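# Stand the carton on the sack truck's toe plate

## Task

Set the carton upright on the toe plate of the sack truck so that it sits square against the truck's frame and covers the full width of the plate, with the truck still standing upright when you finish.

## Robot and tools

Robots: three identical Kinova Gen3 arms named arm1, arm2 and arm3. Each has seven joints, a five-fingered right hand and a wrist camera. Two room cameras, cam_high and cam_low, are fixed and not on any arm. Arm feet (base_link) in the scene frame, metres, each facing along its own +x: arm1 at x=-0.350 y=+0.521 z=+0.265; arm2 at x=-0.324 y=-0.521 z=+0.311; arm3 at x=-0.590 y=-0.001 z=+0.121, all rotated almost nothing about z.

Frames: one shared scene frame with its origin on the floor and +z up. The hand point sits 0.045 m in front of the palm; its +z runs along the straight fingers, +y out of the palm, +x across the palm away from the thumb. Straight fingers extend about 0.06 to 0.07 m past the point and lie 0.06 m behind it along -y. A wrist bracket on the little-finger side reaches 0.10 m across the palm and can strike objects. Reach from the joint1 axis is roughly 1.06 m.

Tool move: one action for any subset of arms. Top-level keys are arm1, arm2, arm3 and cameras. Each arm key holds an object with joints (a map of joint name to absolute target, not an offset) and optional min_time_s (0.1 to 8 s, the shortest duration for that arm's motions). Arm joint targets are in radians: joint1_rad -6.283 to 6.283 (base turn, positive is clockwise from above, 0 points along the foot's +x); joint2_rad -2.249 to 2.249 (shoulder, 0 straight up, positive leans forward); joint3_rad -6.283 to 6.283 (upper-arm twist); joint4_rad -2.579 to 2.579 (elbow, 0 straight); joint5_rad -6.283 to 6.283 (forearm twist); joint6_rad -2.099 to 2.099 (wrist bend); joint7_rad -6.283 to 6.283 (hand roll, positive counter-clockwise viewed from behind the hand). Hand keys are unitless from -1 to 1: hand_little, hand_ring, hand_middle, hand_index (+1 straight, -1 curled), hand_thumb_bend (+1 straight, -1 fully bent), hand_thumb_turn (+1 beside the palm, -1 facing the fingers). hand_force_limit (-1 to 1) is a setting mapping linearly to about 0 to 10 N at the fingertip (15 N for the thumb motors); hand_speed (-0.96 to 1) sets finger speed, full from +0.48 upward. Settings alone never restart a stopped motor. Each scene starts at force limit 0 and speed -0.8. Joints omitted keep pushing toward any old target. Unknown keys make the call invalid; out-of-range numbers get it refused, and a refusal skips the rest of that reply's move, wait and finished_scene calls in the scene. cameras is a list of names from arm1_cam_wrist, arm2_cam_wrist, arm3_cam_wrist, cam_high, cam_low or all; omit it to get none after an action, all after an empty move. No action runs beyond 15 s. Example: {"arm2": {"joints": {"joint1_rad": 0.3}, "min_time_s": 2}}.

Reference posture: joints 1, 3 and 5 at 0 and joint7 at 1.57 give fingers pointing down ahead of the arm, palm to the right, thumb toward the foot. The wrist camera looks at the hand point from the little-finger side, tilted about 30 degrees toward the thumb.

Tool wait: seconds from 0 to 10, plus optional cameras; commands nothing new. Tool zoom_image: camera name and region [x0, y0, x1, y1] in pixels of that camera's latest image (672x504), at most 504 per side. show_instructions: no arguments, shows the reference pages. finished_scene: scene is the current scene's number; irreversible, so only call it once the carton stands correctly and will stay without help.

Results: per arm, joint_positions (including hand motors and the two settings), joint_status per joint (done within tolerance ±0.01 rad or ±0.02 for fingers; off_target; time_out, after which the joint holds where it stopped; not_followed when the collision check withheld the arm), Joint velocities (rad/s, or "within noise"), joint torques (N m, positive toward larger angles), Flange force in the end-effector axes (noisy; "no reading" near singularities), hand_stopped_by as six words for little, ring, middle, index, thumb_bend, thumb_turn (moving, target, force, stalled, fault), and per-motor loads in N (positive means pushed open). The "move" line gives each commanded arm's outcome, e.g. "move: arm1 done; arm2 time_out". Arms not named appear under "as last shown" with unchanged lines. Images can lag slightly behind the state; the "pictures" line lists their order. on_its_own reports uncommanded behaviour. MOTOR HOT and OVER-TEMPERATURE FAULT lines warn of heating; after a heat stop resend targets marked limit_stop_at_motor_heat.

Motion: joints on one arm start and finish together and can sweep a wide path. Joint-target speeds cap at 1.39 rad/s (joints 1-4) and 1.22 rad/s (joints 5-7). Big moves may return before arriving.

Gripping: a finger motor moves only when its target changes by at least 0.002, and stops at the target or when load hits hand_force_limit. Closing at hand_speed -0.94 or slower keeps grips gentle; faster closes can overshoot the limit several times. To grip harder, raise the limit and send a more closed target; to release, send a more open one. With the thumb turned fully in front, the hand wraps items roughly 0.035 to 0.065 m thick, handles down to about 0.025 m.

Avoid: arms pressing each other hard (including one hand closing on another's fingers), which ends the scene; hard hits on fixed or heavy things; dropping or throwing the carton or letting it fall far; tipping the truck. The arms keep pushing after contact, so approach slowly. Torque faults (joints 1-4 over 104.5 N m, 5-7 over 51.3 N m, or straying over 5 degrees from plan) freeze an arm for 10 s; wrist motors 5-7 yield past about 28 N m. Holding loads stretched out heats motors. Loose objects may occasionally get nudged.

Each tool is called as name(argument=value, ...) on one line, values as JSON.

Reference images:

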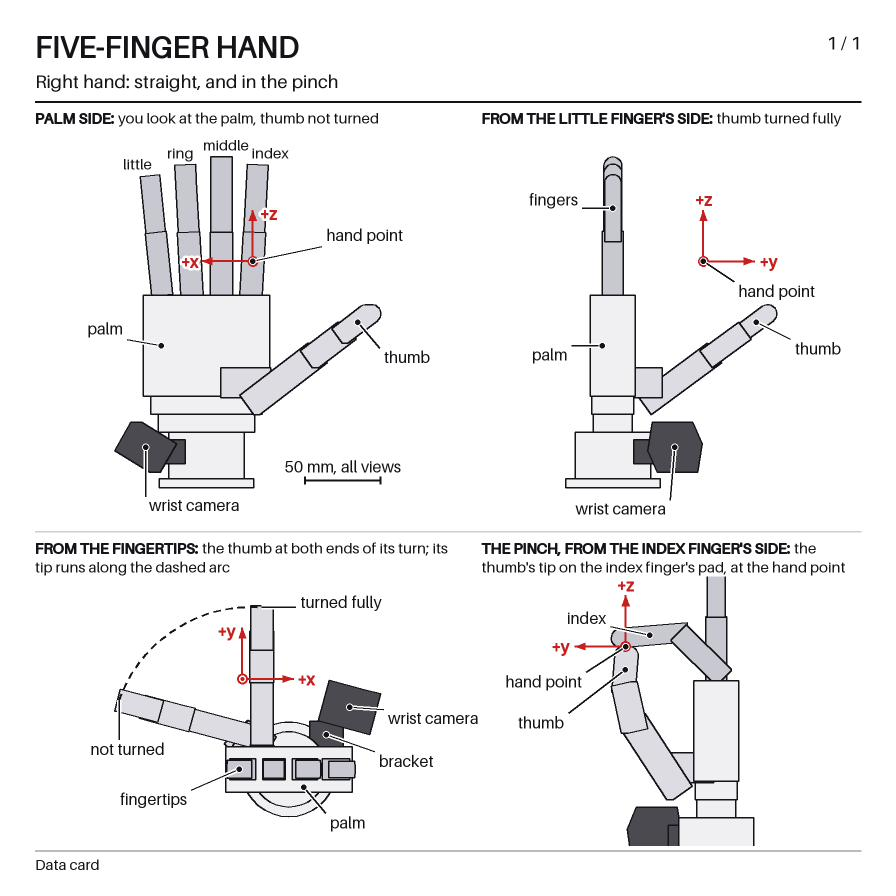

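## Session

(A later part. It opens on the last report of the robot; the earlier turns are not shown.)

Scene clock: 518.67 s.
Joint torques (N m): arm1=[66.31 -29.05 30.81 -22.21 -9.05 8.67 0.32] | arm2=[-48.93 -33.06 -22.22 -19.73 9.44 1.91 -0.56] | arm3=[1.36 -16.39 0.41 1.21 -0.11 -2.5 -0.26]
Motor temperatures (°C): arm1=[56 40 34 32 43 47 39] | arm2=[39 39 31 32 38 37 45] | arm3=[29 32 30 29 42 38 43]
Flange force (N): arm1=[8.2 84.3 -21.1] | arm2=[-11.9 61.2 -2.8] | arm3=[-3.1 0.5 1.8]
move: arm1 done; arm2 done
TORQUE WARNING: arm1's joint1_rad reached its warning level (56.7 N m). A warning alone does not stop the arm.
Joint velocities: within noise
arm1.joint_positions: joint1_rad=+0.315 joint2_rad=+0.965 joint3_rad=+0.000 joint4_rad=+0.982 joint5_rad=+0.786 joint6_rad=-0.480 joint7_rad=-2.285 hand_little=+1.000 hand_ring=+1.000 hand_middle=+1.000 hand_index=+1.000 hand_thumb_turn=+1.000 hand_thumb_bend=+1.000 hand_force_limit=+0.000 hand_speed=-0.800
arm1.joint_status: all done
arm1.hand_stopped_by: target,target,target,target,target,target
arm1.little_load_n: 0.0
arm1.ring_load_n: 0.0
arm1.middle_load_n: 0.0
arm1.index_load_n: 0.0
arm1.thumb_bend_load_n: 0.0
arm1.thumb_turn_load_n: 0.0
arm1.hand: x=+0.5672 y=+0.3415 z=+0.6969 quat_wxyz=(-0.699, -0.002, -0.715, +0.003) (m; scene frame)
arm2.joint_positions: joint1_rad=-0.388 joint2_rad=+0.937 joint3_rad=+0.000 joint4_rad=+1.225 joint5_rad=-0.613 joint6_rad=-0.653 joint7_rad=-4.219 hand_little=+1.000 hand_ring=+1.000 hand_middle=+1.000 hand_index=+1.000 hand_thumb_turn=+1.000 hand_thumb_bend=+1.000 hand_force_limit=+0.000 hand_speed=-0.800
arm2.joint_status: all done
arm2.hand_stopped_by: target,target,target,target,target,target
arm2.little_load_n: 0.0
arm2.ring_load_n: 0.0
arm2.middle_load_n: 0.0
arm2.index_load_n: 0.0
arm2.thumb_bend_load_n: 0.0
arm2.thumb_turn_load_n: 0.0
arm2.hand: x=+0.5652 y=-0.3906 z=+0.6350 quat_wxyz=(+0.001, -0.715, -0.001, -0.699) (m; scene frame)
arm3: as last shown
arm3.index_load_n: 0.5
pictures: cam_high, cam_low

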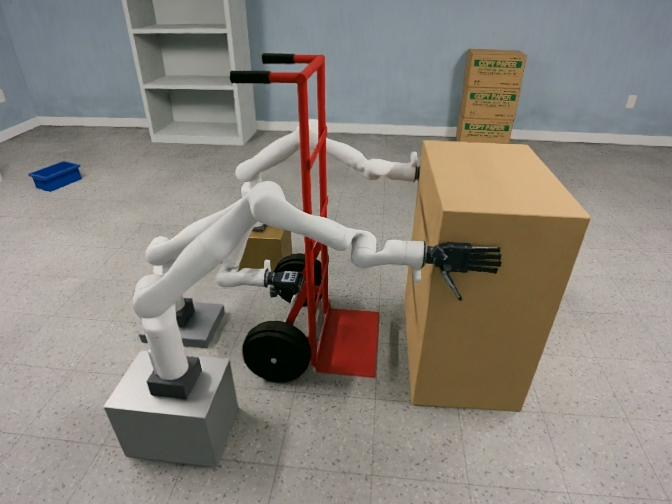

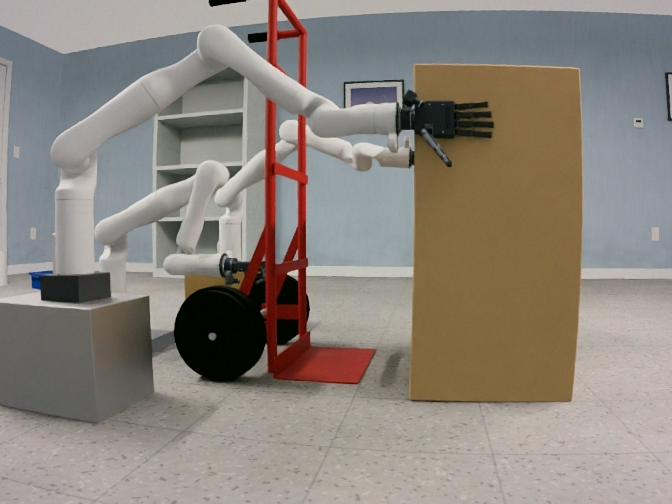

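move(arm1={"joints": {"joint1_rad": 0.3237, "joint2_rad": 0.9463, "joint4_rad": 1.0699, "joint5_rad": 0.7027, "joint6_rad": -0.5596, "joint7_rad": -2.1916}, "min_time_s": 2.5}, arm2={"joints": {"joint1_rad": -0.3974, "joint2_rad": 0.928, "joint4_rad": 1.2985, "joint5_rad": -0.5709, "joint6_rad": -0.7318, "joint7_rad": -4.2738}, "min_time_s": 2.5})

move(arm1={"joints": {"joint1_rad": 0.2973, "joint2_rad": 0.931, "joint4_rad": 1.104, "joint5_rad": 0.643, "joint6_rad": -0.5595, "joint7_rad": -2.135}, "min_time_s": 1.5}, arm2={"joints": {"joint1_rad": -0.3667, "joint2_rad": 0.9167, "joint4_rad": 1.3254, "joint5_rad": -0.5202, "joint6_rad": -0.7325, "joint7_rad": -4.3169}, "min_time_s": 1.5}, cameras=["cam_low", "cam_high"])

Scene clock: 530.20 s.
Joint torques (N m): arm1=[58.04 -16.88 28.86 -8.22 -8.2 8.35 -0.08] | arm2=[-39.14 -20.95 -18.85 -7.32 7.39 2.92 -0.12] | arm3=[1.39 -16.39 0.49 1.17 -0.1 -2.51 -0.23]
Motor temperatures (°C): arm1=[59 40 35 32 43 47 39] | arm2=[42 40 31 32 38 37 45] | arm3=[29 32 30 29 42 38 43]
Flange force (N): arm1=[-10.5 65.6 10.6] | arm2=[4.4 45.0 16.7] | arm3=[-3.3 0.4 1.7]
move: arm1 done; arm2 done
TORQUE WARNING: arm1's joint1_rad reached its warning level (56.7 N m). A warning alone does not stop the arm.
Joint velocities: within noise
arm1.joint_positions: joint1_rad=+0.323 joint2_rad=+0.946 joint3_rad=+0.000 joint4_rad=+1.070 joint5_rad=+0.703 joint6_rad=-0.560 joint7_rad=-2.192 hand_little=+1.000 hand_ring=+1.000 hand_middle=+1.000 hand_index=+1.000 hand_thumb_turn=+1.000 hand_thumb_bend=+1.000 hand_force_limit=+0.000 hand_speed=-0.800
arm1.joint_status: all done
arm1.hand_stopped_by: target,target,target,target,target,target
arm1.little_load_n: 0.0
arm1.ring_load_n: 0.0
arm1.middle_load_n: 0.0
arm1.index_load_n: 0.0
arm1.thumb_bend_load_n: 0.0
arm1.thumb_turn_load_n: 0.0
arm1.hand: x=+0.5517 y=+0.3438 z=+0.6908 quat_wxyz=(-0.707, +0.000, -0.707, -0.001) (m; scene frame)
arm2.joint_positions: joint1_rad=-0.397 joint2_rad=+0.928 joint3_rad=+0.000 joint4_rad=+1.298 joint5_rad=-0.571 joint6_rad=-0.732 joint7_rad=-4.274 hand_little=+1.000 hand_ring=+1.000 hand_middle=+1.000 hand_index=+1.000 hand_thumb_turn=+1.000 hand_thumb_bend=+1.000 hand_force_limit=+0.000 hand_speed=-0.800
arm2.joint_status: all done
arm2.hand_stopped_by: target,target,target,target,target,target
arm2.little_load_n: 0.0
arm2.ring_load_n: 0.0
arm2.middle_load_n: 0.0
arm2.index_load_n: 0.0
arm2.thumb_bend_load_n: 0.0
arm2.thumb_turn_load_n: 0.0
arm2.hand: x=+0.5509 y=-0.3914 z=+0.6284 quat_wxyz=(+0.000, -0.707, +0.000, -0.707) (m; scene frame)
arm3: as last shown
arm3.index_load_n: 0.0
pictures: none

Scene clock: 532.00 s.
Joint torques (N m): arm1=[2.63 -21.69 2.73 -9 -1.64 -1.43 -0.02] | arm2=[-0.08 -24.68 1.28 -7.92 0.78 -2.64 -0.28] | arm3=[1.41 -16.38 0.48 1.17 -0.1 -2.5 -0.24]
Motor temperatures (°C): arm1=[59 40 34 32 43 47 39] | arm2=[42 40 31 32 38 37 45] | arm3=[29 32 30 29 42 38 43]
Flange force (N): arm1=[-5.6 1.2 -1.9] | arm2=[0.0 -2.0 6.3] | arm3=[-3.4 0.4 1.7]
move: arm1 done; arm2 done
TORQUE WARNING: arm1's joint1_rad reached its warning level (56.7 N m). A warning alone does not stop the arm.
Joint velocities: within noise
arm1.joint_positions: joint1_rad=+0.297 joint2_rad=+0.931 joint3_rad=+0.000 joint4_rad=+1.104 joint5_rad=+0.643 joint6_rad=-0.560 joint7_rad=-2.135 hand_little=+1.000 hand_ring=+1.000 hand_middle=+1.000 hand_index=+1.000 hand_thumb_turn=+1.000 hand_thumb_bend=+1.000 hand_force_limit=+0.000 hand_speed=-0.800
arm1.joint_status: all done
arm1.hand_stopped_by: target,target,target,target,target,target
arm1.little_load_n: 0.0
arm1.ring_load_n: 0.0
arm1.middle_load_n: 0.0
arm1.index_load_n: 0.0
arm1.thumb_bend_load_n: 0.0
arm1.thumb_turn_load_n: 0.0
arm1.hand: x=+0.5516 y=+0.3608 z=+0.6907 quat_wxyz=(-0.707, +0.000, -0.707, +0.000) (m; scene frame)
arm2.joint_positions: joint1_rad=-0.367 joint2_rad=+0.917 joint3_rad=+0.000 joint4_rad=+1.325 joint5_rad=-0.520 joint6_rad=-0.732 joint7_rad=-4.317 hand_little=+1.000 hand_ring=+1.000 hand_middle=+1.000 hand_index=+1.000 hand_thumb_turn=+1.000 hand_thumb_bend=+1.000 hand_force_limit=+0.000 hand_speed=-0.800
arm2.joint_status: all done
arm2.hand_stopped_by: target,target,target,target,target,target
arm2.little_load_n: 0.0
arm2.ring_load_n: 0.0
arm2.middle_load_n: 0.0
arm2.index_load_n: 0.0
arm2.thumb_bend_load_n: 0.0
arm2.thumb_turn_load_n: 0.0
arm2.hand: x=+0.5509 y=-0.4105 z=+0.6284 quat_wxyz=(+0.000, -0.707, +0.000, -0.707) (m; scene frame)
arm3.joint_positions: joint1_rad=-0.129 joint2_rad=+1.111 joint3_rad=+0.000 joint4_rad=+2.419 joint5_rad=-0.137 joint6_rad=-1.962 joint7_rad=-0.040 hand_little=-1.000 hand_ring=-1.000 hand_middle=-1.000 hand_index=-1.000 hand_thumb_turn=+1.000 hand_thumb_bend=+1.000 hand_force_limit=+0.000 hand_speed=-0.800
arm3.joint_status: not commanded
arm3.hand_stopped_by: target,target,target,target,target,target
arm3.little_load_n: 0.0
arm3.ring_load_n: 0.0
arm3.middle_load_n: 0.0
arm3.index_load_n: 0.0
arm3.thumb_bend_load_n: 0.0
arm3.thumb_turn_load_n: 0.0
arm3.hand: x=-0.0081 y=+0.0356 z=+0.2401 quat_wxyz=(-0.500, +0.500, -0.500, +0.500) (m; scene frame)
pictures: cam_high, cam_low

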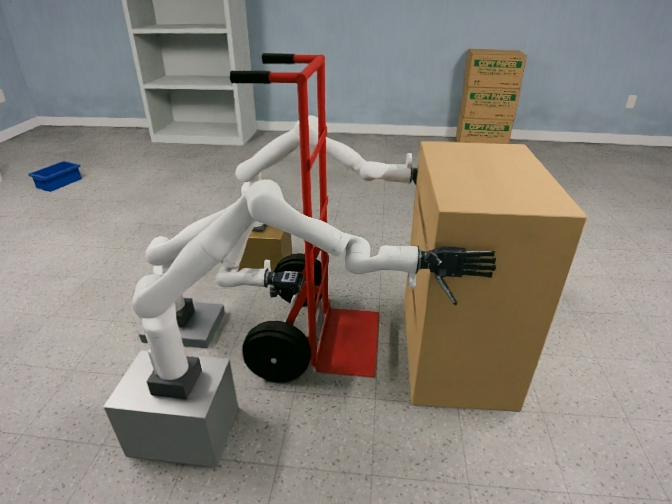

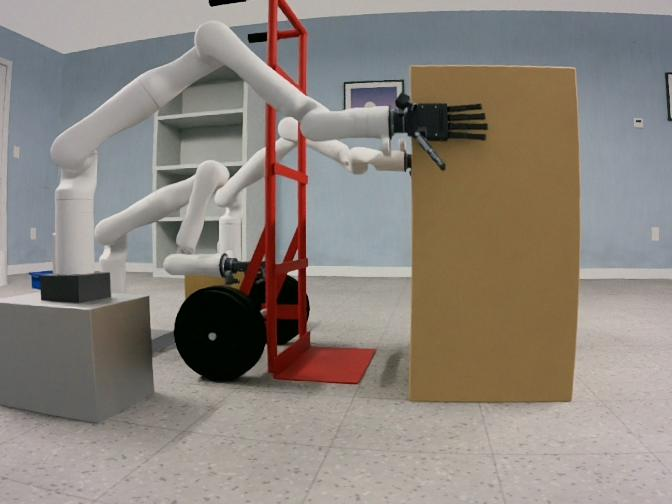

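move(arm3={"joints": {"joint1_rad": -0.0989, "joint2_rad": 1.05, "joint4_rad": 2.1772, "joint5_rad": -0.0973, "joint6_rad": -1.662, "joint7_rad": 0.0037}, "min_time_s": 4}, cameras=["cam_low", "arm3_cam_wrist"])

Scene clock: 560.83 s.
Joint torques (N m): arm1=[2.49 -21.64 2.77 -9.05 -1.63 -1.39 -0.06] | arm2=[-0.17 -24.7 1.24 -7.95 0.68 -2.66 -0.29] | arm3=[1.35 -18.77 0.46 -2.75 0.06 -2.66 -0.23]
Motor temperatures (°C): arm1=[54 42 33 32 42 46 39] | arm2=[40 41 31 31 38 37 45] | arm3=[29 32 30 29 42 38 43]
Flange force (N): arm1=[-5.5 1.2 -2.4] | arm2=[-0.1 -1.6 6.3] | arm3=[-3.2 0.2 -2.8]
move: arm3 done
Joint velocities: within noise
arm1, arm2: as last shown
arm2.middle_load_n: -0.5
arm3.joint_positions: joint1_rad=-0.099 joint2_rad=+1.050 joint3_rad=+0.000 joint4_rad=+2.177 joint5_rad=-0.097 joint6_rad=-1.662 joint7_rad=+0.004 hand_little=-1.000 hand_ring=-1.000 hand_middle=-1.000 hand_index=-1.000 hand_thumb_turn=+1.000 hand_thumb_bend=+1.000 hand_force_limit=+0.000 hand_speed=-0.800
arm3.joint_status: all done
arm3.hand_stopped_by: target,target,target,target,target,target
arm3.little_load_n: -0.5
arm3.ring_load_n: 0.0
arm3.middle_load_n: 0.0
arm3.index_load_n: 0.0
arm3.thumb_bend_load_n: 0.0
arm3.thumb_turn_load_n: 0.0
arm3.hand: x=+0.0718 y=+0.0357 z=+0.2400 quat_wxyz=(-0.500, +0.500, -0.500, +0.500) (m; scene frame)
pictures: arm3_cam_wrist, cam_low
camera_calibration:
arm3_cam_wrist: T_world_to_cam=[[0.00466602, -0.299683, -0.954027, 0.235414], [-0.52727, 0.809903, -0.256989, 0.0730604], [0.849685, 0.504229, -0.154235, 0.0712915], [0, 0, 0, 1]] pos_world=[-0.0231512, -0.0245696, 0.254363]

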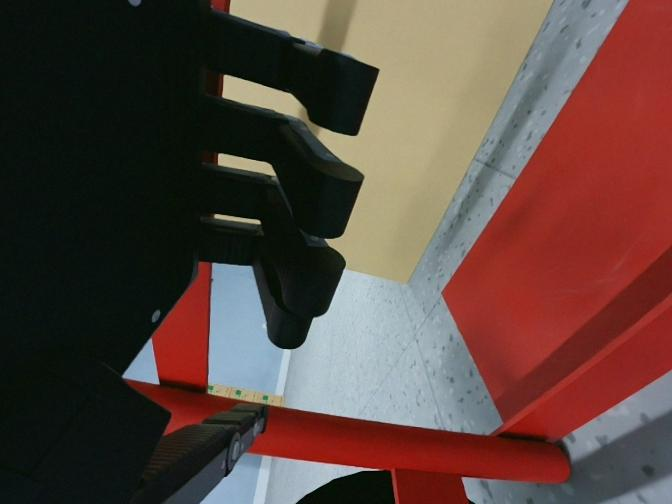

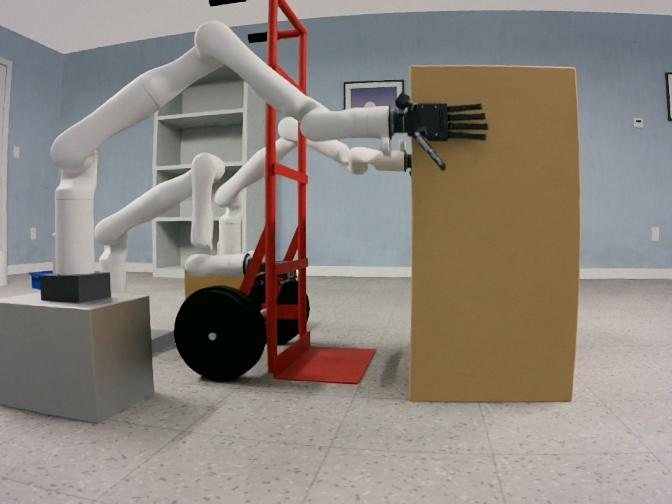

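move(arm3={"joints": {"joint1_rad": -0.0802, "joint2_rad": 1.0574, "joint4_rad": 1.9189, "joint5_rad": -0.0792, "joint6_rad": -1.4119, "joint7_rad": 0.0251}, "min_time_s": 3}, cameras=["cam_low", "cam_high"])

move(arm3={"joints": {"joint1_rad": -0.0735, "joint2_rad": 1.0786, "joint4_rad": 1.7814, "joint5_rad": -0.0743, "joint6_rad": -1.2960, "joint7_rad": 0.0324}, "min_time_s": 2}, cameras=["cam_low", "cam_high", "arm3_cam_wrist"])

Scene clock: 573.30 s.
Joint torques (N m): arm1=[2.53 -21.57 2.77 -9.09 -1.61 -1.43 -0.03] | arm2=[-0.14 -24.72 1.3 -7.98 0.7 -2.6 -0.29] | arm3=[1.51 -34.46 1.4 -18.67 0.17 -7.54 -0.19]
Motor temperatures (°C): arm1=[53 42 33 32 42 46 39] | arm2=[39 41 31 31 38 37 45] | arm3=[29 32 30 29 42 38 43]
Flange force (N): arm1=[-5.6 1.5 -2.7] | arm2=[-0.3 -1.6 6.0] | arm3=[-3.1 14.4 -29.6]
move: arm3 done
Joint velocities: within noise
arm1, arm2: as last shown
arm2.middle_load_n: 0.0
arm3.joint_positions: joint1_rad=-0.080 joint2_rad=+1.057 joint3_rad=+0.000 joint4_rad=+1.919 joint5_rad=-0.079 joint6_rad=-1.412 joint7_rad=+0.025 hand_little=-1.000 hand_ring=-1.000 hand_middle=-1.000 hand_index=-1.000 hand_thumb_turn=+1.000 hand_thumb_bend=+1.000 hand_force_limit=+0.000 hand_speed=-0.800
arm3.joint_status: all done
arm3.hand_stopped_by: target,target,target,target,target,target
arm3.little_load_n: -1.5
arm3.ring_load_n: -1.0
arm3.middle_load_n: -0.5
arm3.index_load_n: -1.0
arm3.thumb_bend_load_n: 0.0
arm3.thumb_turn_load_n: 0.0
arm3.hand: x=+0.1518 y=+0.0357 z=+0.2398 quat_wxyz=(-0.500, +0.500, -0.500, +0.500) (m; scene frame)
pictures: cam_high, cam_low

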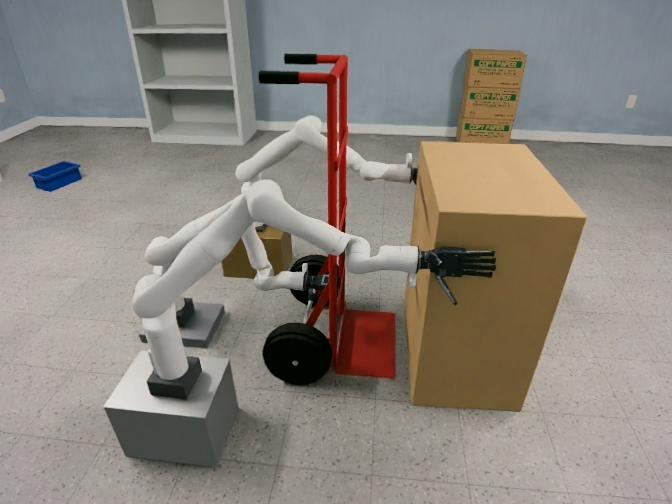

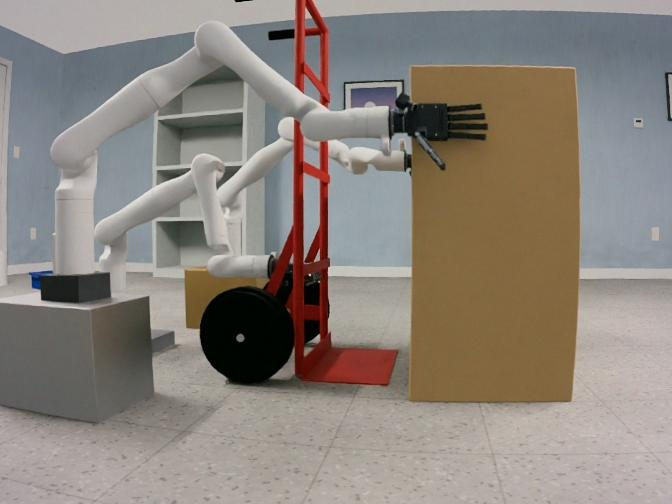

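Scene clock: 575.60 s.
Joint torques (N m): arm1=[2.59 -21.58 2.72 -9.12 -1.58 -1.38 -0.06] | arm2=[-0.13 -24.69 1.34 -7.93 0.77 -2.63 -0.28] | arm3=[1.33 -33.27 1.14 -18.36 0.26 -6.31 -0.2]
Motor temperatures (°C): arm1=[53 42 33 32 42 46 39] | arm2=[39 41 31 31 38 37 45] | arm3=[29 32 30 29 42 38 43]
Flange force (N): arm1=[-5.4 1.8 -3.0] | arm2=[-0.1 -1.9 6.3] | arm3=[-2.8 10.7 -29.7]
move: arm3 done
Joint velocities: within noise
arm1, arm2: as last shown
arm3.joint_positions: joint1_rad=-0.074 joint2_rad=+1.079 joint3_rad=+0.000 joint4_rad=+1.781 joint5_rad=-0.074 joint6_rad=-1.296 joint7_rad=+0.032 hand_little=-1.000 hand_ring=-1.000 hand_middle=-1.000 hand_index=-1.000 hand_thumb_turn=+1.000 hand_thumb_bend=+1.000 hand_force_limit=+0.000 hand_speed=-0.800
arm3.joint_status: all done
arm3.hand_stopped_by: target,target,target,target,target,target
arm3.little_load_n: -1.0
arm3.ring_load_n: -1.0
arm3.middle_load_n: -0.5
arm3.index_load_n: -0.5
arm3.thumb_bend_load_n: 0.0
arm3.thumb_turn_load_n: 0.0
arm3.hand: x=+0.1917 y=+0.0358 z=+0.2400 quat_wxyz=(-0.500, +0.500, -0.500, +0.500) (m; scene frame)
pictures: arm3_cam_wrist, cam_high, cam_low
camera_calibration:
arm3_cam_wrist: T_world_to_cam=[[0.00473794, -0.299499, -0.954085, 0.234866], [-0.527158, 0.810007, -0.256889, 0.136246], [0.849754, 0.504171, -0.154046, -0.0306416], [0, 0, 0, 1]] pos_world=[0.0967485, -0.0245697, 0.254362]

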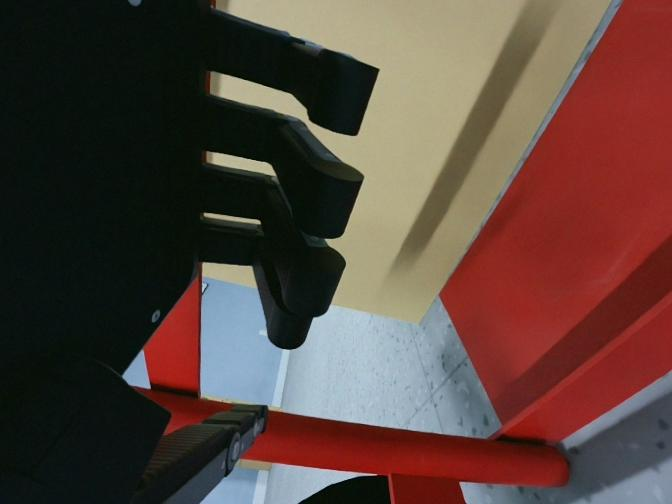

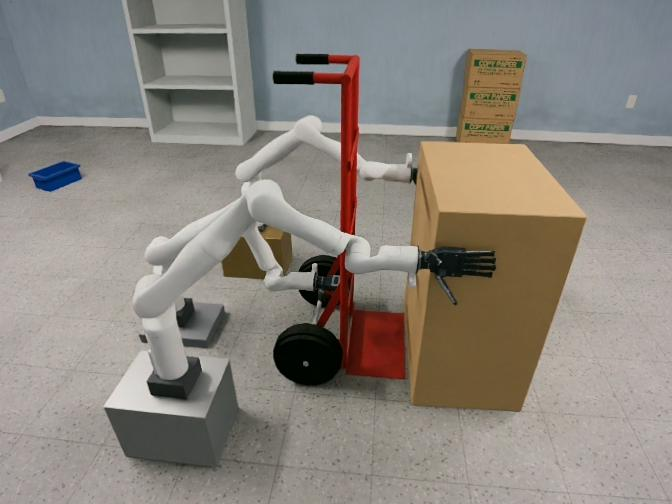

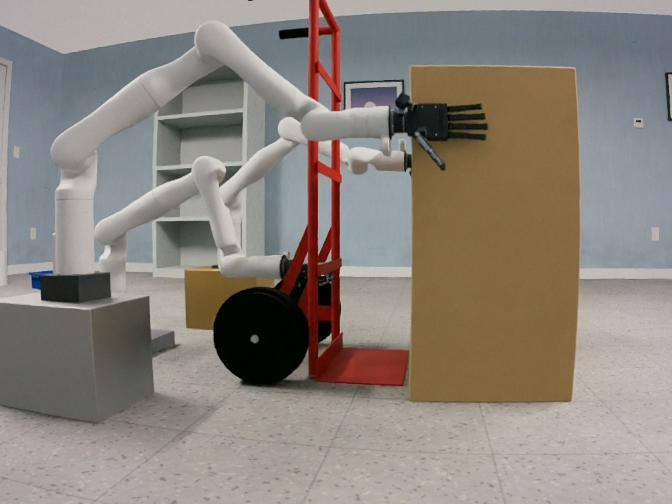

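zoom_image(camera="arm3_cam_wrist", region=[380, 150, 672, 400])

zoom_image(camera="cam_high", region=[330, 290, 450, 420])

Scaled by 1.726 from the camera's 672x504 image, which has a finer 960x720 frame.

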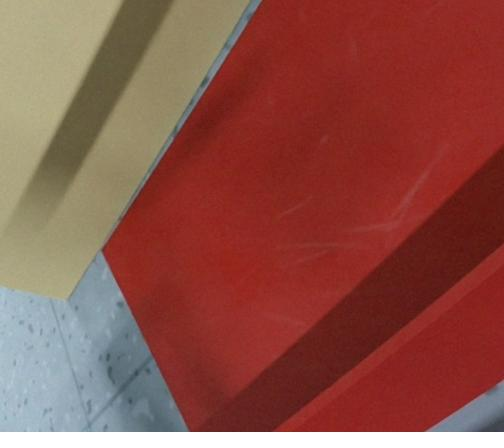

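Scaled by 3.877 from the camera's 672x504 image, which has a finer 960x720 frame.

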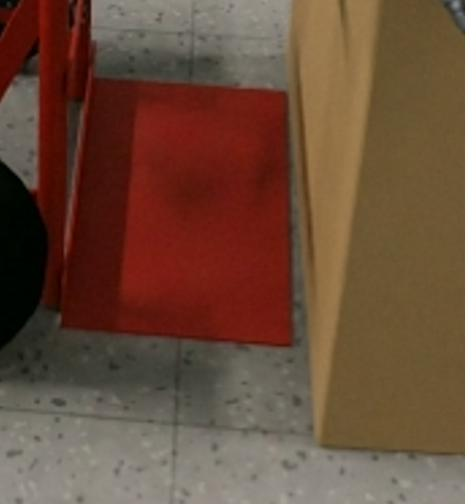

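move(arm1={"joints": {"joint1_rad": 0.3176, "joint2_rad": 0.9428, "joint4_rad": 1.0777, "joint5_rad": 0.6889, "joint6_rad": -0.5596, "joint7_rad": -2.1785}, "min_time_s": 2}, arm2={"joints": {"joint1_rad": -0.3974, "joint2_rad": 0.928, "joint4_rad": 1.2985, "joint5_rad": -0.5709, "joint6_rad": -0.7318, "joint7_rad": -4.2738}, "min_time_s": 2})

move(arm1={"joints": {"joint1_rad": 0.3089, "joint2_rad": 0.9608, "joint4_rad": 0.9912, "joint5_rad": 0.7716, "joint6_rad": -0.4799, "joint7_rad": -2.2718}, "min_time_s": 1.5}, arm2={"joints": {"joint1_rad": -0.3881, "joint2_rad": 0.937, "joint4_rad": 1.2247, "joint5_rad": -0.6128, "joint6_rad": -0.6531, "joint7_rad": -4.2192}, "min_time_s": 1.5})

move(arm1={"joints": {"joint1_rad": 0.3005, "joint2_rad": 0.9878, "joint4_rad": 0.8874, "joint5_rad": 0.9315, "joint6_rad": -0.4115, "joint7_rad": -2.4424}, "min_time_s": 1.5}, arm2={"joints": {"joint1_rad": -0.3791, "joint2_rad": 0.9513, "joint4_rad": 1.1428, "joint5_rad": -0.6819, "joint6_rad": -0.5762, "joint7_rad": -4.1378}, "min_time_s": 1.5}, cameras=["cam_low"])

move(arm1={"joints": {"joint1_rad": 0.2928, "joint2_rad": 1.0238, "joint4_rad": 0.7661, "joint5_rad": 1.1677, "joint6_rad": -0.356, "joint7_rad": -2.6904}, "min_time_s": 1.5}, arm2={"joints": {"joint1_rad": -0.3704, "joint2_rad": 0.971, "joint4_rad": 1.0527, "joint5_rad": -0.7782, "joint6_rad": -0.5012, "joint7_rad": -4.0298}, "min_time_s": 1.5}, cameras=["cam_low", "cam_high"])

Scene clock: 612.50 s.
Joint torques (N m): arm1=[37.72 -23.82 19.2 -15.66 -6.69 3.76 0.12] | arm2=[-37.19 -32.3 -17.08 -15.3 8 -0.12 -0.59] | arm3=[1.33 -33.21 1.06 -18.36 0.25 -6.31 -0.21]
Motor temperatures (°C): arm1=[49 43 32 31 42 46 39] | arm2=[37 41 31 31 38 38 45] | arm3=[29 34 30 31 42 38 43]
Flange force (N): arm1=[0.4 48.4 -13.8] | arm2=[-9.9 43.8 10.1] | arm3=[-2.8 10.6 -29.7]
move: arm1 done; arm2 done
Joint velocities: within noise
arm1.joint_positions: joint1_rad=+0.318 joint2_rad=+0.943 joint3_rad=+0.000 joint4_rad=+1.078 joint5_rad=+0.689 joint6_rad=-0.560 joint7_rad=-2.178 hand_little=+1.000 hand_ring=+1.000 hand_middle=+1.000 hand_index=+1.000 hand_thumb_turn=+1.000 hand_thumb_bend=+1.000 hand_force_limit=+0.000 hand_speed=-0.800
arm1.joint_status: all done
arm1.hand_stopped_by: target,target,target,target,target,target
arm1.little_load_n: 0.0
arm1.ring_load_n: 0.0
arm1.middle_load_n: 0.0
arm1.index_load_n: 0.0
arm1.thumb_bend_load_n: 0.0
arm1.thumb_turn_load_n: 0.0
arm1.hand: x=+0.5517 y=+0.3475 z=+0.6909 quat_wxyz=(-0.707, +0.000, -0.707, +0.000) (m; scene frame)
arm2.joint_positions: joint1_rad=-0.397 joint2_rad=+0.928 joint3_rad=+0.000 joint4_rad=+1.298 joint5_rad=-0.571 joint6_rad=-0.732 joint7_rad=-4.274 hand_little=+1.000 hand_ring=+1.000 hand_middle=+1.000 hand_index=+1.000 hand_thumb_turn=+1.000 hand_thumb_bend=+1.000 hand_force_limit=+0.000 hand_speed=-0.800
arm2.joint_status: all done
arm2.hand_stopped_by: target,target,target,target,target,target
arm2.little_load_n: 0.0
arm2.ring_load_n: 0.0
arm2.middle_load_n: 0.0
arm2.index_load_n: 0.0
arm2.thumb_bend_load_n: 0.0
arm2.thumb_turn_load_n: 0.0
arm2.hand: x=+0.5509 y=-0.3915 z=+0.6283 quat_wxyz=(+0.000, -0.707, +0.000, -0.707) (m; scene frame)
arm3: as last shown
pictures: none

Scene clock: 614.30 s.
Joint torques (N m): arm1=[48.23 -27.95 22.96 -19.04 -6.82 5.34 0.16] | arm2=[-42.69 -33.48 -19.06 -20.43 8.6 1.1 -0.61] | arm3=[1.33 -33.25 1.17 -18.31 0.23 -6.33 -0.22]
Motor temperatures (°C): arm1=[49 43 32 31 42 46 39] | arm2=[37 41 31 31 38 38 45] | arm3=[29 34 30 31 42 38 43]
Flange force (N): arm1=[5.6 61.5 -15.8] | arm2=[-12.8 54.6 -7.6] | arm3=[-2.8 10.7 -29.5]
move: arm1 done; arm2 done
Joint velocities: within noise
arm1.joint_positions: joint1_rad=+0.309 joint2_rad=+0.961 joint3_rad=+0.000 joint4_rad=+0.991 joint5_rad=+0.772 joint6_rad=-0.480 joint7_rad=-2.272 hand_little=+1.000 hand_ring=+1.000 hand_middle=+1.000 hand_index=+1.000 hand_thumb_turn=+1.000 hand_thumb_bend=+1.000 hand_force_limit=+0.000 hand_speed=-0.800
arm1.joint_status: all done
arm1.hand_stopped_by: target,target,target,target,target,target
arm1.little_load_n: 0.0
arm1.ring_load_n: 0.0
arm1.middle_load_n: 0.0
arm1.index_load_n: 0.0
arm1.thumb_bend_load_n: 0.0
arm1.thumb_turn_load_n: 0.0
arm1.hand: x=+0.5672 y=+0.3458 z=+0.6967 quat_wxyz=(-0.699, -0.002, -0.715, +0.003) (m; scene frame)
arm2.joint_positions: joint1_rad=-0.388 joint2_rad=+0.937 joint3_rad=+0.000 joint4_rad=+1.225 joint5_rad=-0.613 joint6_rad=-0.653 joint7_rad=-4.219 hand_little=+1.000 hand_ring=+1.000 hand_middle=+1.000 hand_index=+1.000 hand_thumb_turn=+1.000 hand_thumb_bend=+1.000 hand_force_limit=+0.000 hand_speed=-0.800
arm2.joint_status: all done
arm2.hand_stopped_by: target,target,target,target,target,target
arm2.little_load_n: 0.0
arm2.ring_load_n: 0.0
arm2.middle_load_n: 0.0
arm2.index_load_n: 0.0
arm2.thumb_bend_load_n: 0.0
arm2.thumb_turn_load_n: 0.0
arm2.hand: x=+0.5652 y=-0.3906 z=+0.6349 quat_wxyz=(+0.001, -0.715, -0.001, -0.699) (m; scene frame)
arm3: as last shown
arm3.little_load_n: -1.5
pictures: none

Scene clock: 616.10 s.
Joint torques (N m): arm1=[39.33 -25.93 17.76 -16.17 -4.44 5.35 0.11] | arm2=[-36.01 -30.58 -15.51 -18.91 6.5 1.76 -0.56] | arm3=[1.32 -33.24 1.12 -18.31 0.29 -6.34 -0.19]
Motor temperatures (°C): arm1=[49 43 32 31 42 46 39] | arm2=[37 41 31 31 38 38 45] | arm3=[29 34 30 31 42 38 43]
Flange force (N): arm1=no reading | arm2=[-9.3 46.7 -12.1] | arm3=[-2.8 10.6 -29.5]
move: arm1 done; arm2 done
Joint velocities: within noise
arm1.joint_positions: joint1_rad=+0.301 joint2_rad=+0.988 joint3_rad=+0.000 joint4_rad=+0.887 joint5_rad=+0.931 joint6_rad=-0.411 joint7_rad=-2.442 hand_little=+1.000 hand_ring=+1.000 hand_middle=+1.000 hand_index=+1.000 hand_thumb_turn=+1.000 hand_thumb_bend=+1.000 hand_force_limit=+0.000 hand_speed=-0.800
arm1.joint_status: all done
arm1.hand_stopped_by: target,target,target,target,target,target
arm1.little_load_n: 0.0
arm1.ring_load_n: 0.0
arm1.middle_load_n: 0.0
arm1.index_load_n: 0.0
arm1.thumb_bend_load_n: 0.0
arm1.thumb_turn_load_n: 0.0
arm1.hand: x=+0.5828 y=+0.3485 z=+0.7023 quat_wxyz=(-0.690, +0.000, -0.724, +0.000) (m; scene frame)
arm2.joint_positions: joint1_rad=-0.379 joint2_rad=+0.951 joint3_rad=+0.000 joint4_rad=+1.143 joint5_rad=-0.682 joint6_rad=-0.576 joint7_rad=-4.138 hand_little=+1.000 hand_ring=+1.000 hand_middle=+1.000 hand_index=+1.000 hand_thumb_turn=+1.000 hand_thumb_bend=+1.000 hand_force_limit=+0.000 hand_speed=-0.800
arm2.joint_status: all done
arm2.hand_stopped_by: target,target,target,target,target,target
arm2.little_load_n: 0.0
arm2.ring_load_n: 0.0
arm2.middle_load_n: 0.0
arm2.index_load_n: 0.0
arm2.thumb_bend_load_n: 0.0
arm2.thumb_turn_load_n: 0.0
arm2.hand: x=+0.5795 y=-0.3915 z=+0.6409 quat_wxyz=(+0.000, -0.723, +0.000, -0.691) (m; scene frame)
arm3: as last shown
arm3.index_load_n: -1.0
arm3.thumb_turn_load_n: -0.5
pictures: cam_low

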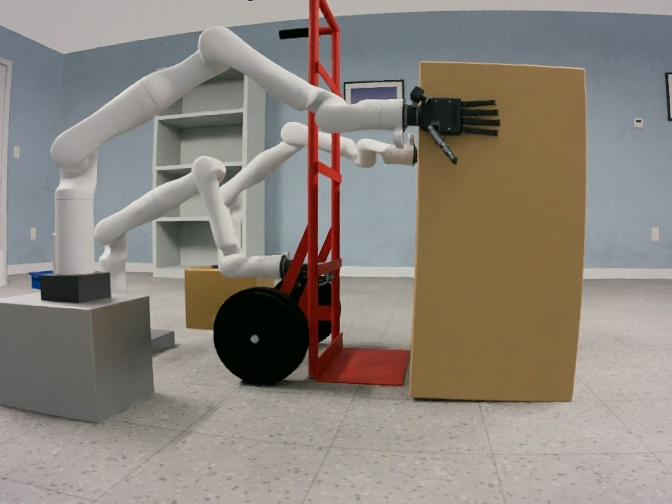

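Scene clock: 617.90 s.
Joint torques (N m): arm1=[34.89 -26.31 14.48 -15.2 -3.12 6.38 0.07] | arm2=[-30.63 -30.31 -12.29 -18.03 4.82 2 -0.56] | arm3=[1.27 -33.26 1.11 -18.32 0.28 -6.29 -0.2]
Motor temperatures (°C): arm1=[49 43 32 32 42 46 39] | arm2=[37 41 31 31 38 38 45] | arm3=[29 35 30 31 42 38 43]
Flange force (N): arm1=no reading | arm2=[-8.7 40.0 -12.4] | arm3=[-2.7 10.8 -29.6]
move: arm1 done; arm2 done
Joint velocities: within noise
arm1.joint_positions: joint1_rad=+0.293 joint2_rad=+1.024 joint3_rad=+0.000 joint4_rad=+0.766 joint5_rad=+1.168 joint6_rad=-0.356 joint7_rad=-2.690 hand_little=+1.000 hand_ring=+1.000 hand_middle=+1.000 hand_index=+1.000 hand_thumb_turn=+1.000 hand_thumb_bend=+1.000 hand_force_limit=+0.000 hand_speed=-0.800
arm1.joint_status: all done
arm1.hand_stopped_by: target,target,target,target,target,target
arm1.little_load_n: -0.5
arm1.ring_load_n: 0.0
arm1.middle_load_n: 0.0
arm1.index_load_n: 0.5
arm1.thumb_bend_load_n: 0.0
arm1.thumb_turn_load_n: 0.0
arm1.hand: x=+0.5987 y=+0.3511 z=+0.7081 quat_wxyz=(-0.682, +0.003, -0.732, -0.004) (m; scene frame)
arm2.joint_positions: joint1_rad=-0.370 joint2_rad=+0.971 joint3_rad=+0.000 joint4_rad=+1.053 joint5_rad=-0.778 joint6_rad=-0.501 joint7_rad=-4.030 hand_little=+1.000 hand_ring=+1.000 hand_middle=+1.000 hand_index=+1.000 hand_thumb_turn=+1.000 hand_thumb_bend=+1.000 hand_force_limit=+0.000 hand_speed=-0.800
arm2.joint_status: all done
arm2.hand_stopped_by: target,target,target,target,target,target
arm2.little_load_n: 0.0
arm2.ring_load_n: 0.0
arm2.middle_load_n: 0.0
arm2.index_load_n: 0.0
arm2.thumb_bend_load_n: 0.0
arm2.thumb_turn_load_n: 0.0
arm2.hand: x=+0.5939 y=-0.3924 z=+0.6463 quat_wxyz=(-0.002, -0.731, +0.001, -0.682) (m; scene frame)
arm3: as last shown
arm3.little_load_n: -1.0
pictures: cam_high, cam_low

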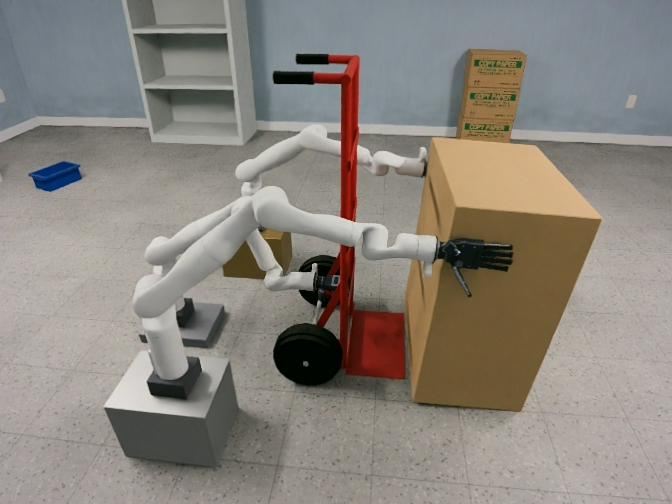

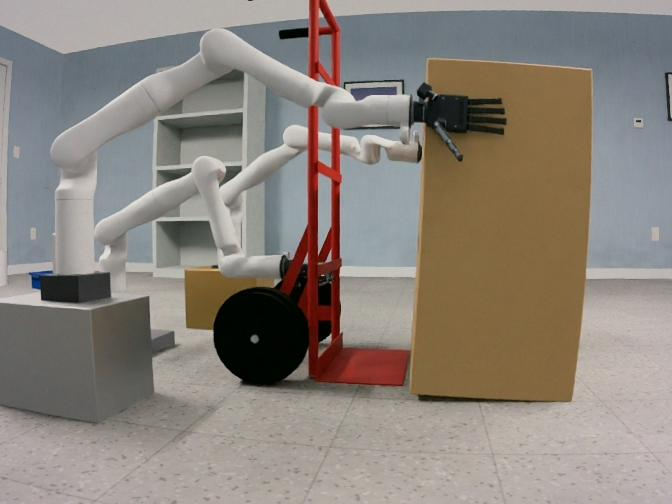

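move(arm1={"joints": {"joint1_rad": 0.2905, "joint2_rad": 1.0690, "joint4_rad": 0.6273, "joint5_rad": 1.4806, "joint6_rad": -0.313, "joint7_rad": -3.0160}, "min_time_s": 2}, arm2={"joints": {"joint1_rad": -0.3650, "joint2_rad": 0.996, "joint4_rad": 0.9543, "joint5_rad": -0.9018, "joint6_rad": -0.4281, "joint7_rad": -3.8950}, "min_time_s": 2}, cameras=["cam_low", "cam_high"])

Scene clock: 623.57 s.
Joint torques (N m): arm1=[57.8 -28.27 20.41 -16.44 -2.48 13.92 0.07] | arm2=[-52.1 -32.28 -20.75 -19.93 5.89 6.99 -0.57] | arm3=[1.33 -33.24 1.17 -18.37 0.28 -6.35 -0.21]
Motor temperatures (°C): arm1=[49 43 32 32 42 46 39] | arm2=[38 41 31 31 38 38 45] | arm3=[29 35 30 31 42 38 43]
Flange force (N): arm1=no reading | arm2=[-10.6 63.8 -9.5] | arm3=[-2.9 10.6 -29.6]
move: arm1 done; arm2 done
TORQUE WARNING: arm1's joint1_rad reached its warning level (56.7 N m). A warning alone does not stop the arm.
Joint velocities: within noise
arm1.joint_positions: joint1_rad=+0.290 joint2_rad=+1.069 joint3_rad=+0.000 joint4_rad=+0.627 joint5_rad=+1.481 joint6_rad=-0.313 joint7_rad=-3.016 hand_little=+1.000 hand_ring=+1.000 hand_middle=+1.000 hand_index=+1.000 hand_thumb_turn=+1.000 hand_thumb_bend=+1.000 hand_force_limit=+0.000 hand_speed=-0.800
arm1.joint_status: all done
arm1.hand_stopped_by: target,target,target,target,target,target
arm1.little_load_n: 0.0
arm1.ring_load_n: 0.0
arm1.middle_load_n: 0.0
arm1.index_load_n: 0.0
arm1.thumb_bend_load_n: 0.0
arm1.thumb_turn_load_n: 0.0
arm1.hand: x=+0.6139 y=+0.3445 z=+0.7136 quat_wxyz=(-0.674, -0.001, -0.739, +0.001) (m; scene frame)
arm2.joint_positions: joint1_rad=-0.365 joint2_rad=+0.996 joint3_rad=+0.000 joint4_rad=+0.954 joint5_rad=-0.902 joint6_rad=-0.428 joint7_rad=-3.895 hand_little=+1.000 hand_ring=+1.000 hand_middle=+1.000 hand_index=+1.000 hand_thumb_turn=+1.000 hand_thumb_bend=+1.000 hand_force_limit=+0.000 hand_speed=-0.800
arm2.joint_status: all done
arm2.hand_stopped_by: target,target,target,target,target,target
arm2.little_load_n: 0.0
arm2.ring_load_n: 0.0
arm2.middle_load_n: 0.0
arm2.index_load_n: 0.0
arm2.thumb_bend_load_n: 0.5
arm2.thumb_turn_load_n: 0.0
arm2.hand: x=+0.6083 y=-0.3887 z=+0.6517 quat_wxyz=(+0.001, -0.738, -0.001, -0.674) (m; scene frame)
arm3: as last shown
arm3.ring_load_n: -0.5
arm3.index_load_n: -0.5
pictures: cam_high, cam_low

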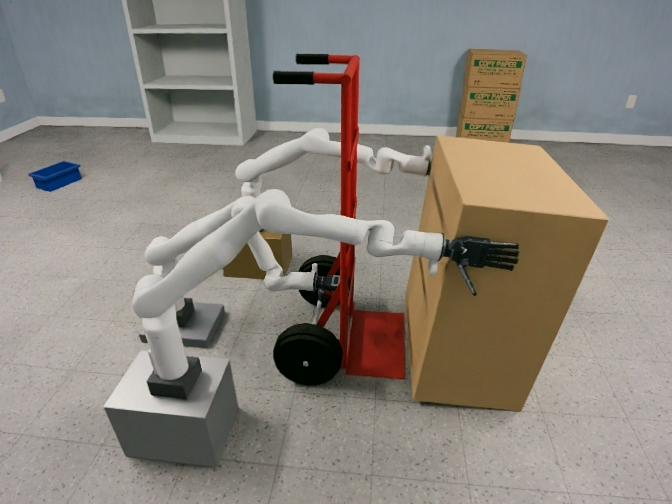

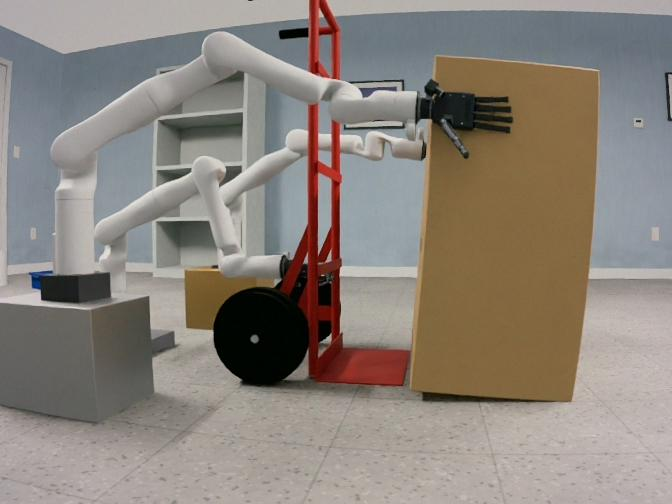

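move(arm3={"joints": {"joint1_rad": -0.0677, "joint2_rad": 1.1102, "joint4_rad": 1.6347, "joint5_rad": -0.071, "joint6_rad": -1.181, "joint7_rad": 0.0395}, "min_time_s": 1.5})

move(arm3={"joints": {"joint1_rad": -0.0587, "joint2_rad": 1.2032, "joint4_rad": 1.3059, "joint5_rad": -0.0699, "joint6_rad": -0.9465, "joint7_rad": 0.0534}, "min_time_s": 2.5}, cameras=["cam_low", "cam_high"])

Scene clock: 631.30 s.
Joint torques (N m): arm1=[58.08 -28.31 20.53 -16.49 -2.54 13.98 0.09] | arm2=[-52.14 -32.24 -20.71 -19.92 5.87 6.89 -0.55] | arm3=[1.41 -31.94 1.01 -18.03 0.24 -5.13 -0.2]
Motor temperatures (°C): arm1=[52 43 32 32 42 47 39] | arm2=[40 42 31 32 38 38 45] | arm3=[29 35 30 31 42 38 43]
Flange force (N): arm1=no reading | arm2=[-10.5 64.1 -9.6] | arm3=[-2.8 6.9 -31.1]
move: arm3 done
TORQUE WARNING: arm1's joint1_rad reached its warning level (56.7 N m). A warning alone does not stop the arm.
Joint velocities: within noise
arm1.joint_positions: joint1_rad=+0.290 joint2_rad=+1.069 joint3_rad=+0.000 joint4_rad=+0.627 joint5_rad=+1.481 joint6_rad=-0.313 joint7_rad=-3.016 hand_little=+1.000 hand_ring=+1.000 hand_middle=+1.000 hand_index=+1.000 hand_thumb_turn=+1.000 hand_thumb_bend=+1.000 hand_force_limit=+0.000 hand_speed=-0.800
arm1.joint_status: not commanded
arm1.hand_stopped_by: target,target,target,target,target,target
arm1.little_load_n: 0.0
arm1.ring_load_n: 0.5
arm1.middle_load_n: 0.0
arm1.index_load_n: 0.0
arm1.thumb_bend_load_n: 0.0
arm1.thumb_turn_load_n: 0.0
arm1.hand: x=+0.6139 y=+0.3443 z=+0.7136 quat_wxyz=(-0.674, -0.001, -0.739, +0.001) (m; scene frame)
arm2: as last shown
arm2.thumb_bend_load_n: 0.0
arm3.joint_positions: joint1_rad=-0.068 joint2_rad=+1.110 joint3_rad=+0.000 joint4_rad=+1.635 joint5_rad=-0.071 joint6_rad=-1.181 joint7_rad=+0.039 hand_little=-1.000 hand_ring=-1.000 hand_middle=-1.000 hand_index=-1.000 hand_thumb_turn=+1.000 hand_thumb_bend=+1.000 hand_force_limit=+0.000 hand_speed=-0.800
arm3.joint_status: all done
arm3.hand_stopped_by: target,target,target,target,target,target
arm3.little_load_n: -1.0
arm3.ring_load_n: -0.5
arm3.middle_load_n: -0.5
arm3.index_load_n: -0.5
arm3.thumb_bend_load_n: 0.0
arm3.thumb_turn_load_n: 0.0
arm3.hand: x=+0.2318 y=+0.0358 z=+0.2400 quat_wxyz=(-0.500, +0.500, -0.500, +0.500) (m; scene frame)
pictures: none

Scene clock: 634.10 s.
Joint torques (N m): arm1=[58.07 -28.29 20.61 -16.45 -2.51 13.97 0.02] | arm2=[-52.15 -32.27 -20.69 -19.86 5.84 6.95 -0.56] | arm3=[1.31 -37.17 1.02 -20.42 0.3 -5.94 -0.24]
Motor temperatures (°C): arm1=[53 43 33 32 42 47 39] | arm2=[41 42 31 32 38 38 45] | arm3=[29 35 30 31 42 38 43]
Flange force (N): arm1=no reading | arm2=[-10.8 64.1 -9.5] | arm3=[-2.8 9.4 -31.5]
move: arm3 done
TORQUE WARNING: arm1's joint1_rad reached its warning level (56.7 N m). A warning alone does not stop the arm.
Joint velocities: within noise
arm1.joint_positions: joint1_rad=+0.290 joint2_rad=+1.069 joint3_rad=+0.000 joint4_rad=+0.627 joint5_rad=+1.481 joint6_rad=-0.313 joint7_rad=-3.016 hand_little=+1.000 hand_ring=+1.000 hand_middle=+1.000 hand_index=+1.000 hand_thumb_turn=+1.000 hand_thumb_bend=+1.000 hand_force_limit=+0.000 hand_speed=-0.800
arm1.joint_status: not commanded
arm1.hand_stopped_by: target,target,target,target,target,target
arm1.little_load_n: 0.0
arm1.ring_load_n: 0.0
arm1.middle_load_n: 0.0
arm1.index_load_n: 0.0
arm1.thumb_bend_load_n: 0.0
arm1.thumb_turn_load_n: 0.0
arm1.hand: x=+0.6139 y=+0.3443 z=+0.7136 quat_wxyz=(-0.674, -0.001, -0.739, +0.001) (m; scene frame)
arm2: as last shown
arm3.joint_positions: joint1_rad=-0.059 joint2_rad=+1.203 joint3_rad=+0.000 joint4_rad=+1.306 joint5_rad=-0.070 joint6_rad=-0.946 joint7_rad=+0.053 hand_little=-1.000 hand_ring=-1.000 hand_middle=-1.000 hand_index=-1.000 hand_thumb_turn=+1.000 hand_thumb_bend=+1.000 hand_force_limit=+0.000 hand_speed=-0.800
arm3.joint_status: all done
arm3.hand_stopped_by: target,target,target,target,target,target
arm3.little_load_n: -1.0
arm3.ring_load_n: -1.0
arm3.middle_load_n: -0.5
arm3.index_load_n: -0.5
arm3.thumb_bend_load_n: 0.0
arm3.thumb_turn_load_n: -0.5
arm3.hand: x=+0.3119 y=+0.0359 z=+0.2404 quat_wxyz=(-0.500, +0.500, -0.499, +0.500) (m; scene frame)
pictures: cam_high, cam_low

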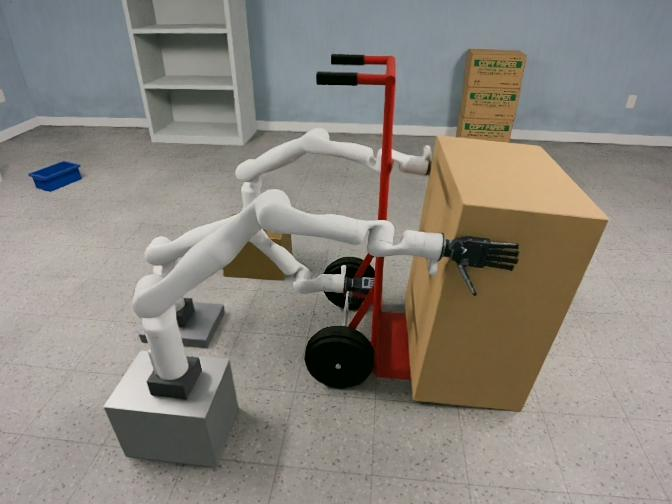

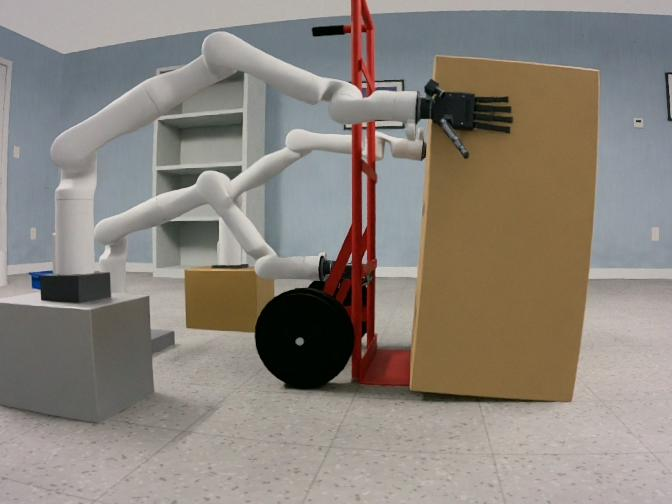

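move(arm3={"joints": {"joint1_rad": -0.0542, "joint2_rad": 1.2869, "joint4_rad": 1.0588, "joint5_rad": -0.0742, "joint6_rad": -0.7819, "joint7_rad": 0.0652}, "min_time_s": 1.8})

move(arm3={"joints": {"joint1_rad": -0.051, "joint2_rad": 1.377, "joint4_rad": 0.8148, "joint5_rad": -0.0834, "joint6_rad": -0.6286, "joint7_rad": 0.0799}, "min_time_s": 1.8}, cameras=["cam_low", "cam_high"])

Scene clock: 640.23 s.
Joint torques (N m): arm1=[58.11 -28.28 20.58 -16.59 -2.47 13.96 0.11] | arm2=[-52.15 -32.22 -20.75 -19.9 5.86 6.89 -0.58] | arm3=[1.19 -34.15 0.78 -18.13 0.25 -4.17 -0.19]
Motor temperatures (°C): arm1=[55 44 33 32 42 48 39] | arm2=[43 42 32 32 38 38 45] | arm3=[29 36 30 31 42 38 43]
Flange force (N): arm1=no reading | arm2=[-10.4 64.0 -9.4] | arm3=[-2.5 4.1 -33.1]
move: arm3 done
TORQUE WARNING: arm1's joint1_rad reached its warning level (56.7 N m). A warning alone does not stop the arm.
Joint velocities: within noise
arm1.joint_positions: joint1_rad=+0.290 joint2_rad=+1.069 joint3_rad=+0.000 joint4_rad=+0.627 joint5_rad=+1.481 joint6_rad=-0.313 joint7_rad=-3.016 hand_little=+1.000 hand_ring=+1.000 hand_middle=+1.000 hand_index=+1.000 hand_thumb_turn=+1.000 hand_thumb_bend=+1.000 hand_force_limit=+0.000 hand_speed=-0.800
arm1.joint_status: not commanded
arm1.hand_stopped_by: target,target,target,target,target,target
arm1.little_load_n: 0.0
arm1.ring_load_n: 0.0
arm1.middle_load_n: 0.0
arm1.index_load_n: 0.0
arm1.thumb_bend_load_n: 0.0
arm1.thumb_turn_load_n: 0.0
arm1.hand: x=+0.6139 y=+0.3444 z=+0.7136 quat_wxyz=(-0.674, -0.001, -0.739, +0.001) (m; scene frame)
arm2: as last shown
arm3.joint_positions: joint1_rad=-0.054 joint2_rad=+1.287 joint3_rad=+0.000 joint4_rad=+1.059 joint5_rad=-0.074 joint6_rad=-0.782 joint7_rad=+0.065 hand_little=-1.000 hand_ring=-1.000 hand_middle=-1.000 hand_index=-1.000 hand_thumb_turn=+1.000 hand_thumb_bend=+1.000 hand_force_limit=+0.000 hand_speed=-0.800
arm3.joint_status: all done
arm3.hand_stopped_by: target,target,target,target,target,target
arm3.little_load_n: -1.0
arm3.ring_load_n: -0.5
arm3.middle_load_n: 0.0
arm3.index_load_n: -0.5
arm3.thumb_bend_load_n: 0.5
arm3.thumb_turn_load_n: -0.5
arm3.hand: x=+0.3618 y=+0.0359 z=+0.2399 quat_wxyz=(-0.500, +0.500, -0.500, +0.500) (m; scene frame)
pictures: none

Scene clock: 642.33 s.
Joint torques (N m): arm1=[58.1 -28.26 20.5 -16.45 -2.44 14.02 0.08] | arm2=[-52.11 -32.3 -20.74 -19.93 5.83 6.93 -0.52] | arm3=[1.04 -33.82 0.67 -16.87 0.22 -3.58 -0.23]
Motor temperatures (°C): arm1=[56 44 33 32 42 48 39] | arm2=[44 42 32 32 38 38 45] | arm3=[29 36 30 31 42 38 43]
Flange force (N): arm1=no reading | arm2=[-10.9 64.2 -9.8] | arm3=[-2.4 2.4 -33.2]
move: arm3 done
TORQUE WARNING: arm1's joint1_rad reached its warning level (56.7 N m). A warning alone does not stop the arm.
Joint velocities: within noise
arm1.joint_positions: joint1_rad=+0.290 joint2_rad=+1.069 joint3_rad=+0.000 joint4_rad=+0.627 joint5_rad=+1.481 joint6_rad=-0.313 joint7_rad=-3.016 hand_little=+1.000 hand_ring=+1.000 hand_middle=+1.000 hand_index=+1.000 hand_thumb_turn=+1.000 hand_thumb_bend=+1.000 hand_force_limit=+0.000 hand_speed=-0.800
arm1.joint_status: not commanded
arm1.hand_stopped_by: target,target,target,target,target,target
arm1.little_load_n: -0.5
arm1.ring_load_n: 0.0
arm1.middle_load_n: 0.0
arm1.index_load_n: 0.0
arm1.thumb_bend_load_n: 0.0
arm1.thumb_turn_load_n: 0.0
arm1.hand: x=+0.6139 y=+0.3444 z=+0.7136 quat_wxyz=(-0.674, -0.001, -0.739, +0.001) (m; scene frame)
arm2: as last shown
arm3.joint_positions: joint1_rad=-0.051 joint2_rad=+1.377 joint3_rad=+0.000 joint4_rad=+0.815 joint5_rad=-0.083 joint6_rad=-0.629 joint7_rad=+0.080 hand_little=-1.000 hand_ring=-1.000 hand_middle=-1.000 hand_index=-1.000 hand_thumb_turn=+1.000 hand_thumb_bend=+1.000 hand_force_limit=+0.000 hand_speed=-0.800
arm3.joint_status: all done
arm3.hand_stopped_by: target,target,target,target,target,target
arm3.little_load_n: -1.0
arm3.ring_load_n: -0.5
arm3.middle_load_n: 0.0
arm3.index_load_n: -0.5
arm3.thumb_bend_load_n: 0.0
arm3.thumb_turn_load_n: -0.5
arm3.hand: x=+0.4019 y=+0.0359 z=+0.2400 quat_wxyz=(-0.500, +0.500, -0.500, +0.500) (m; scene frame)
pictures: cam_high, cam_low

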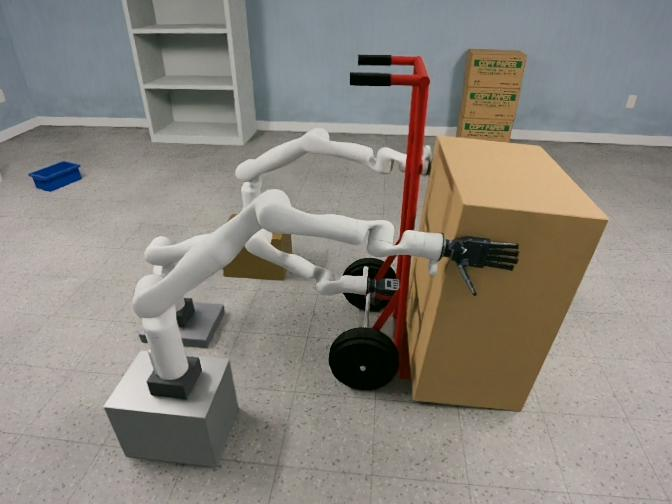

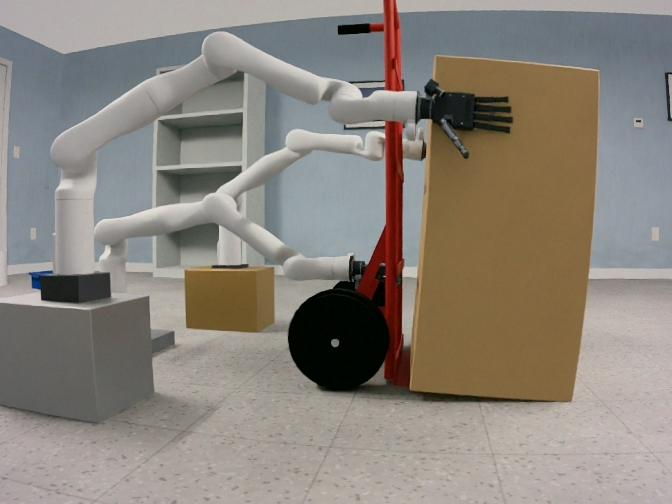

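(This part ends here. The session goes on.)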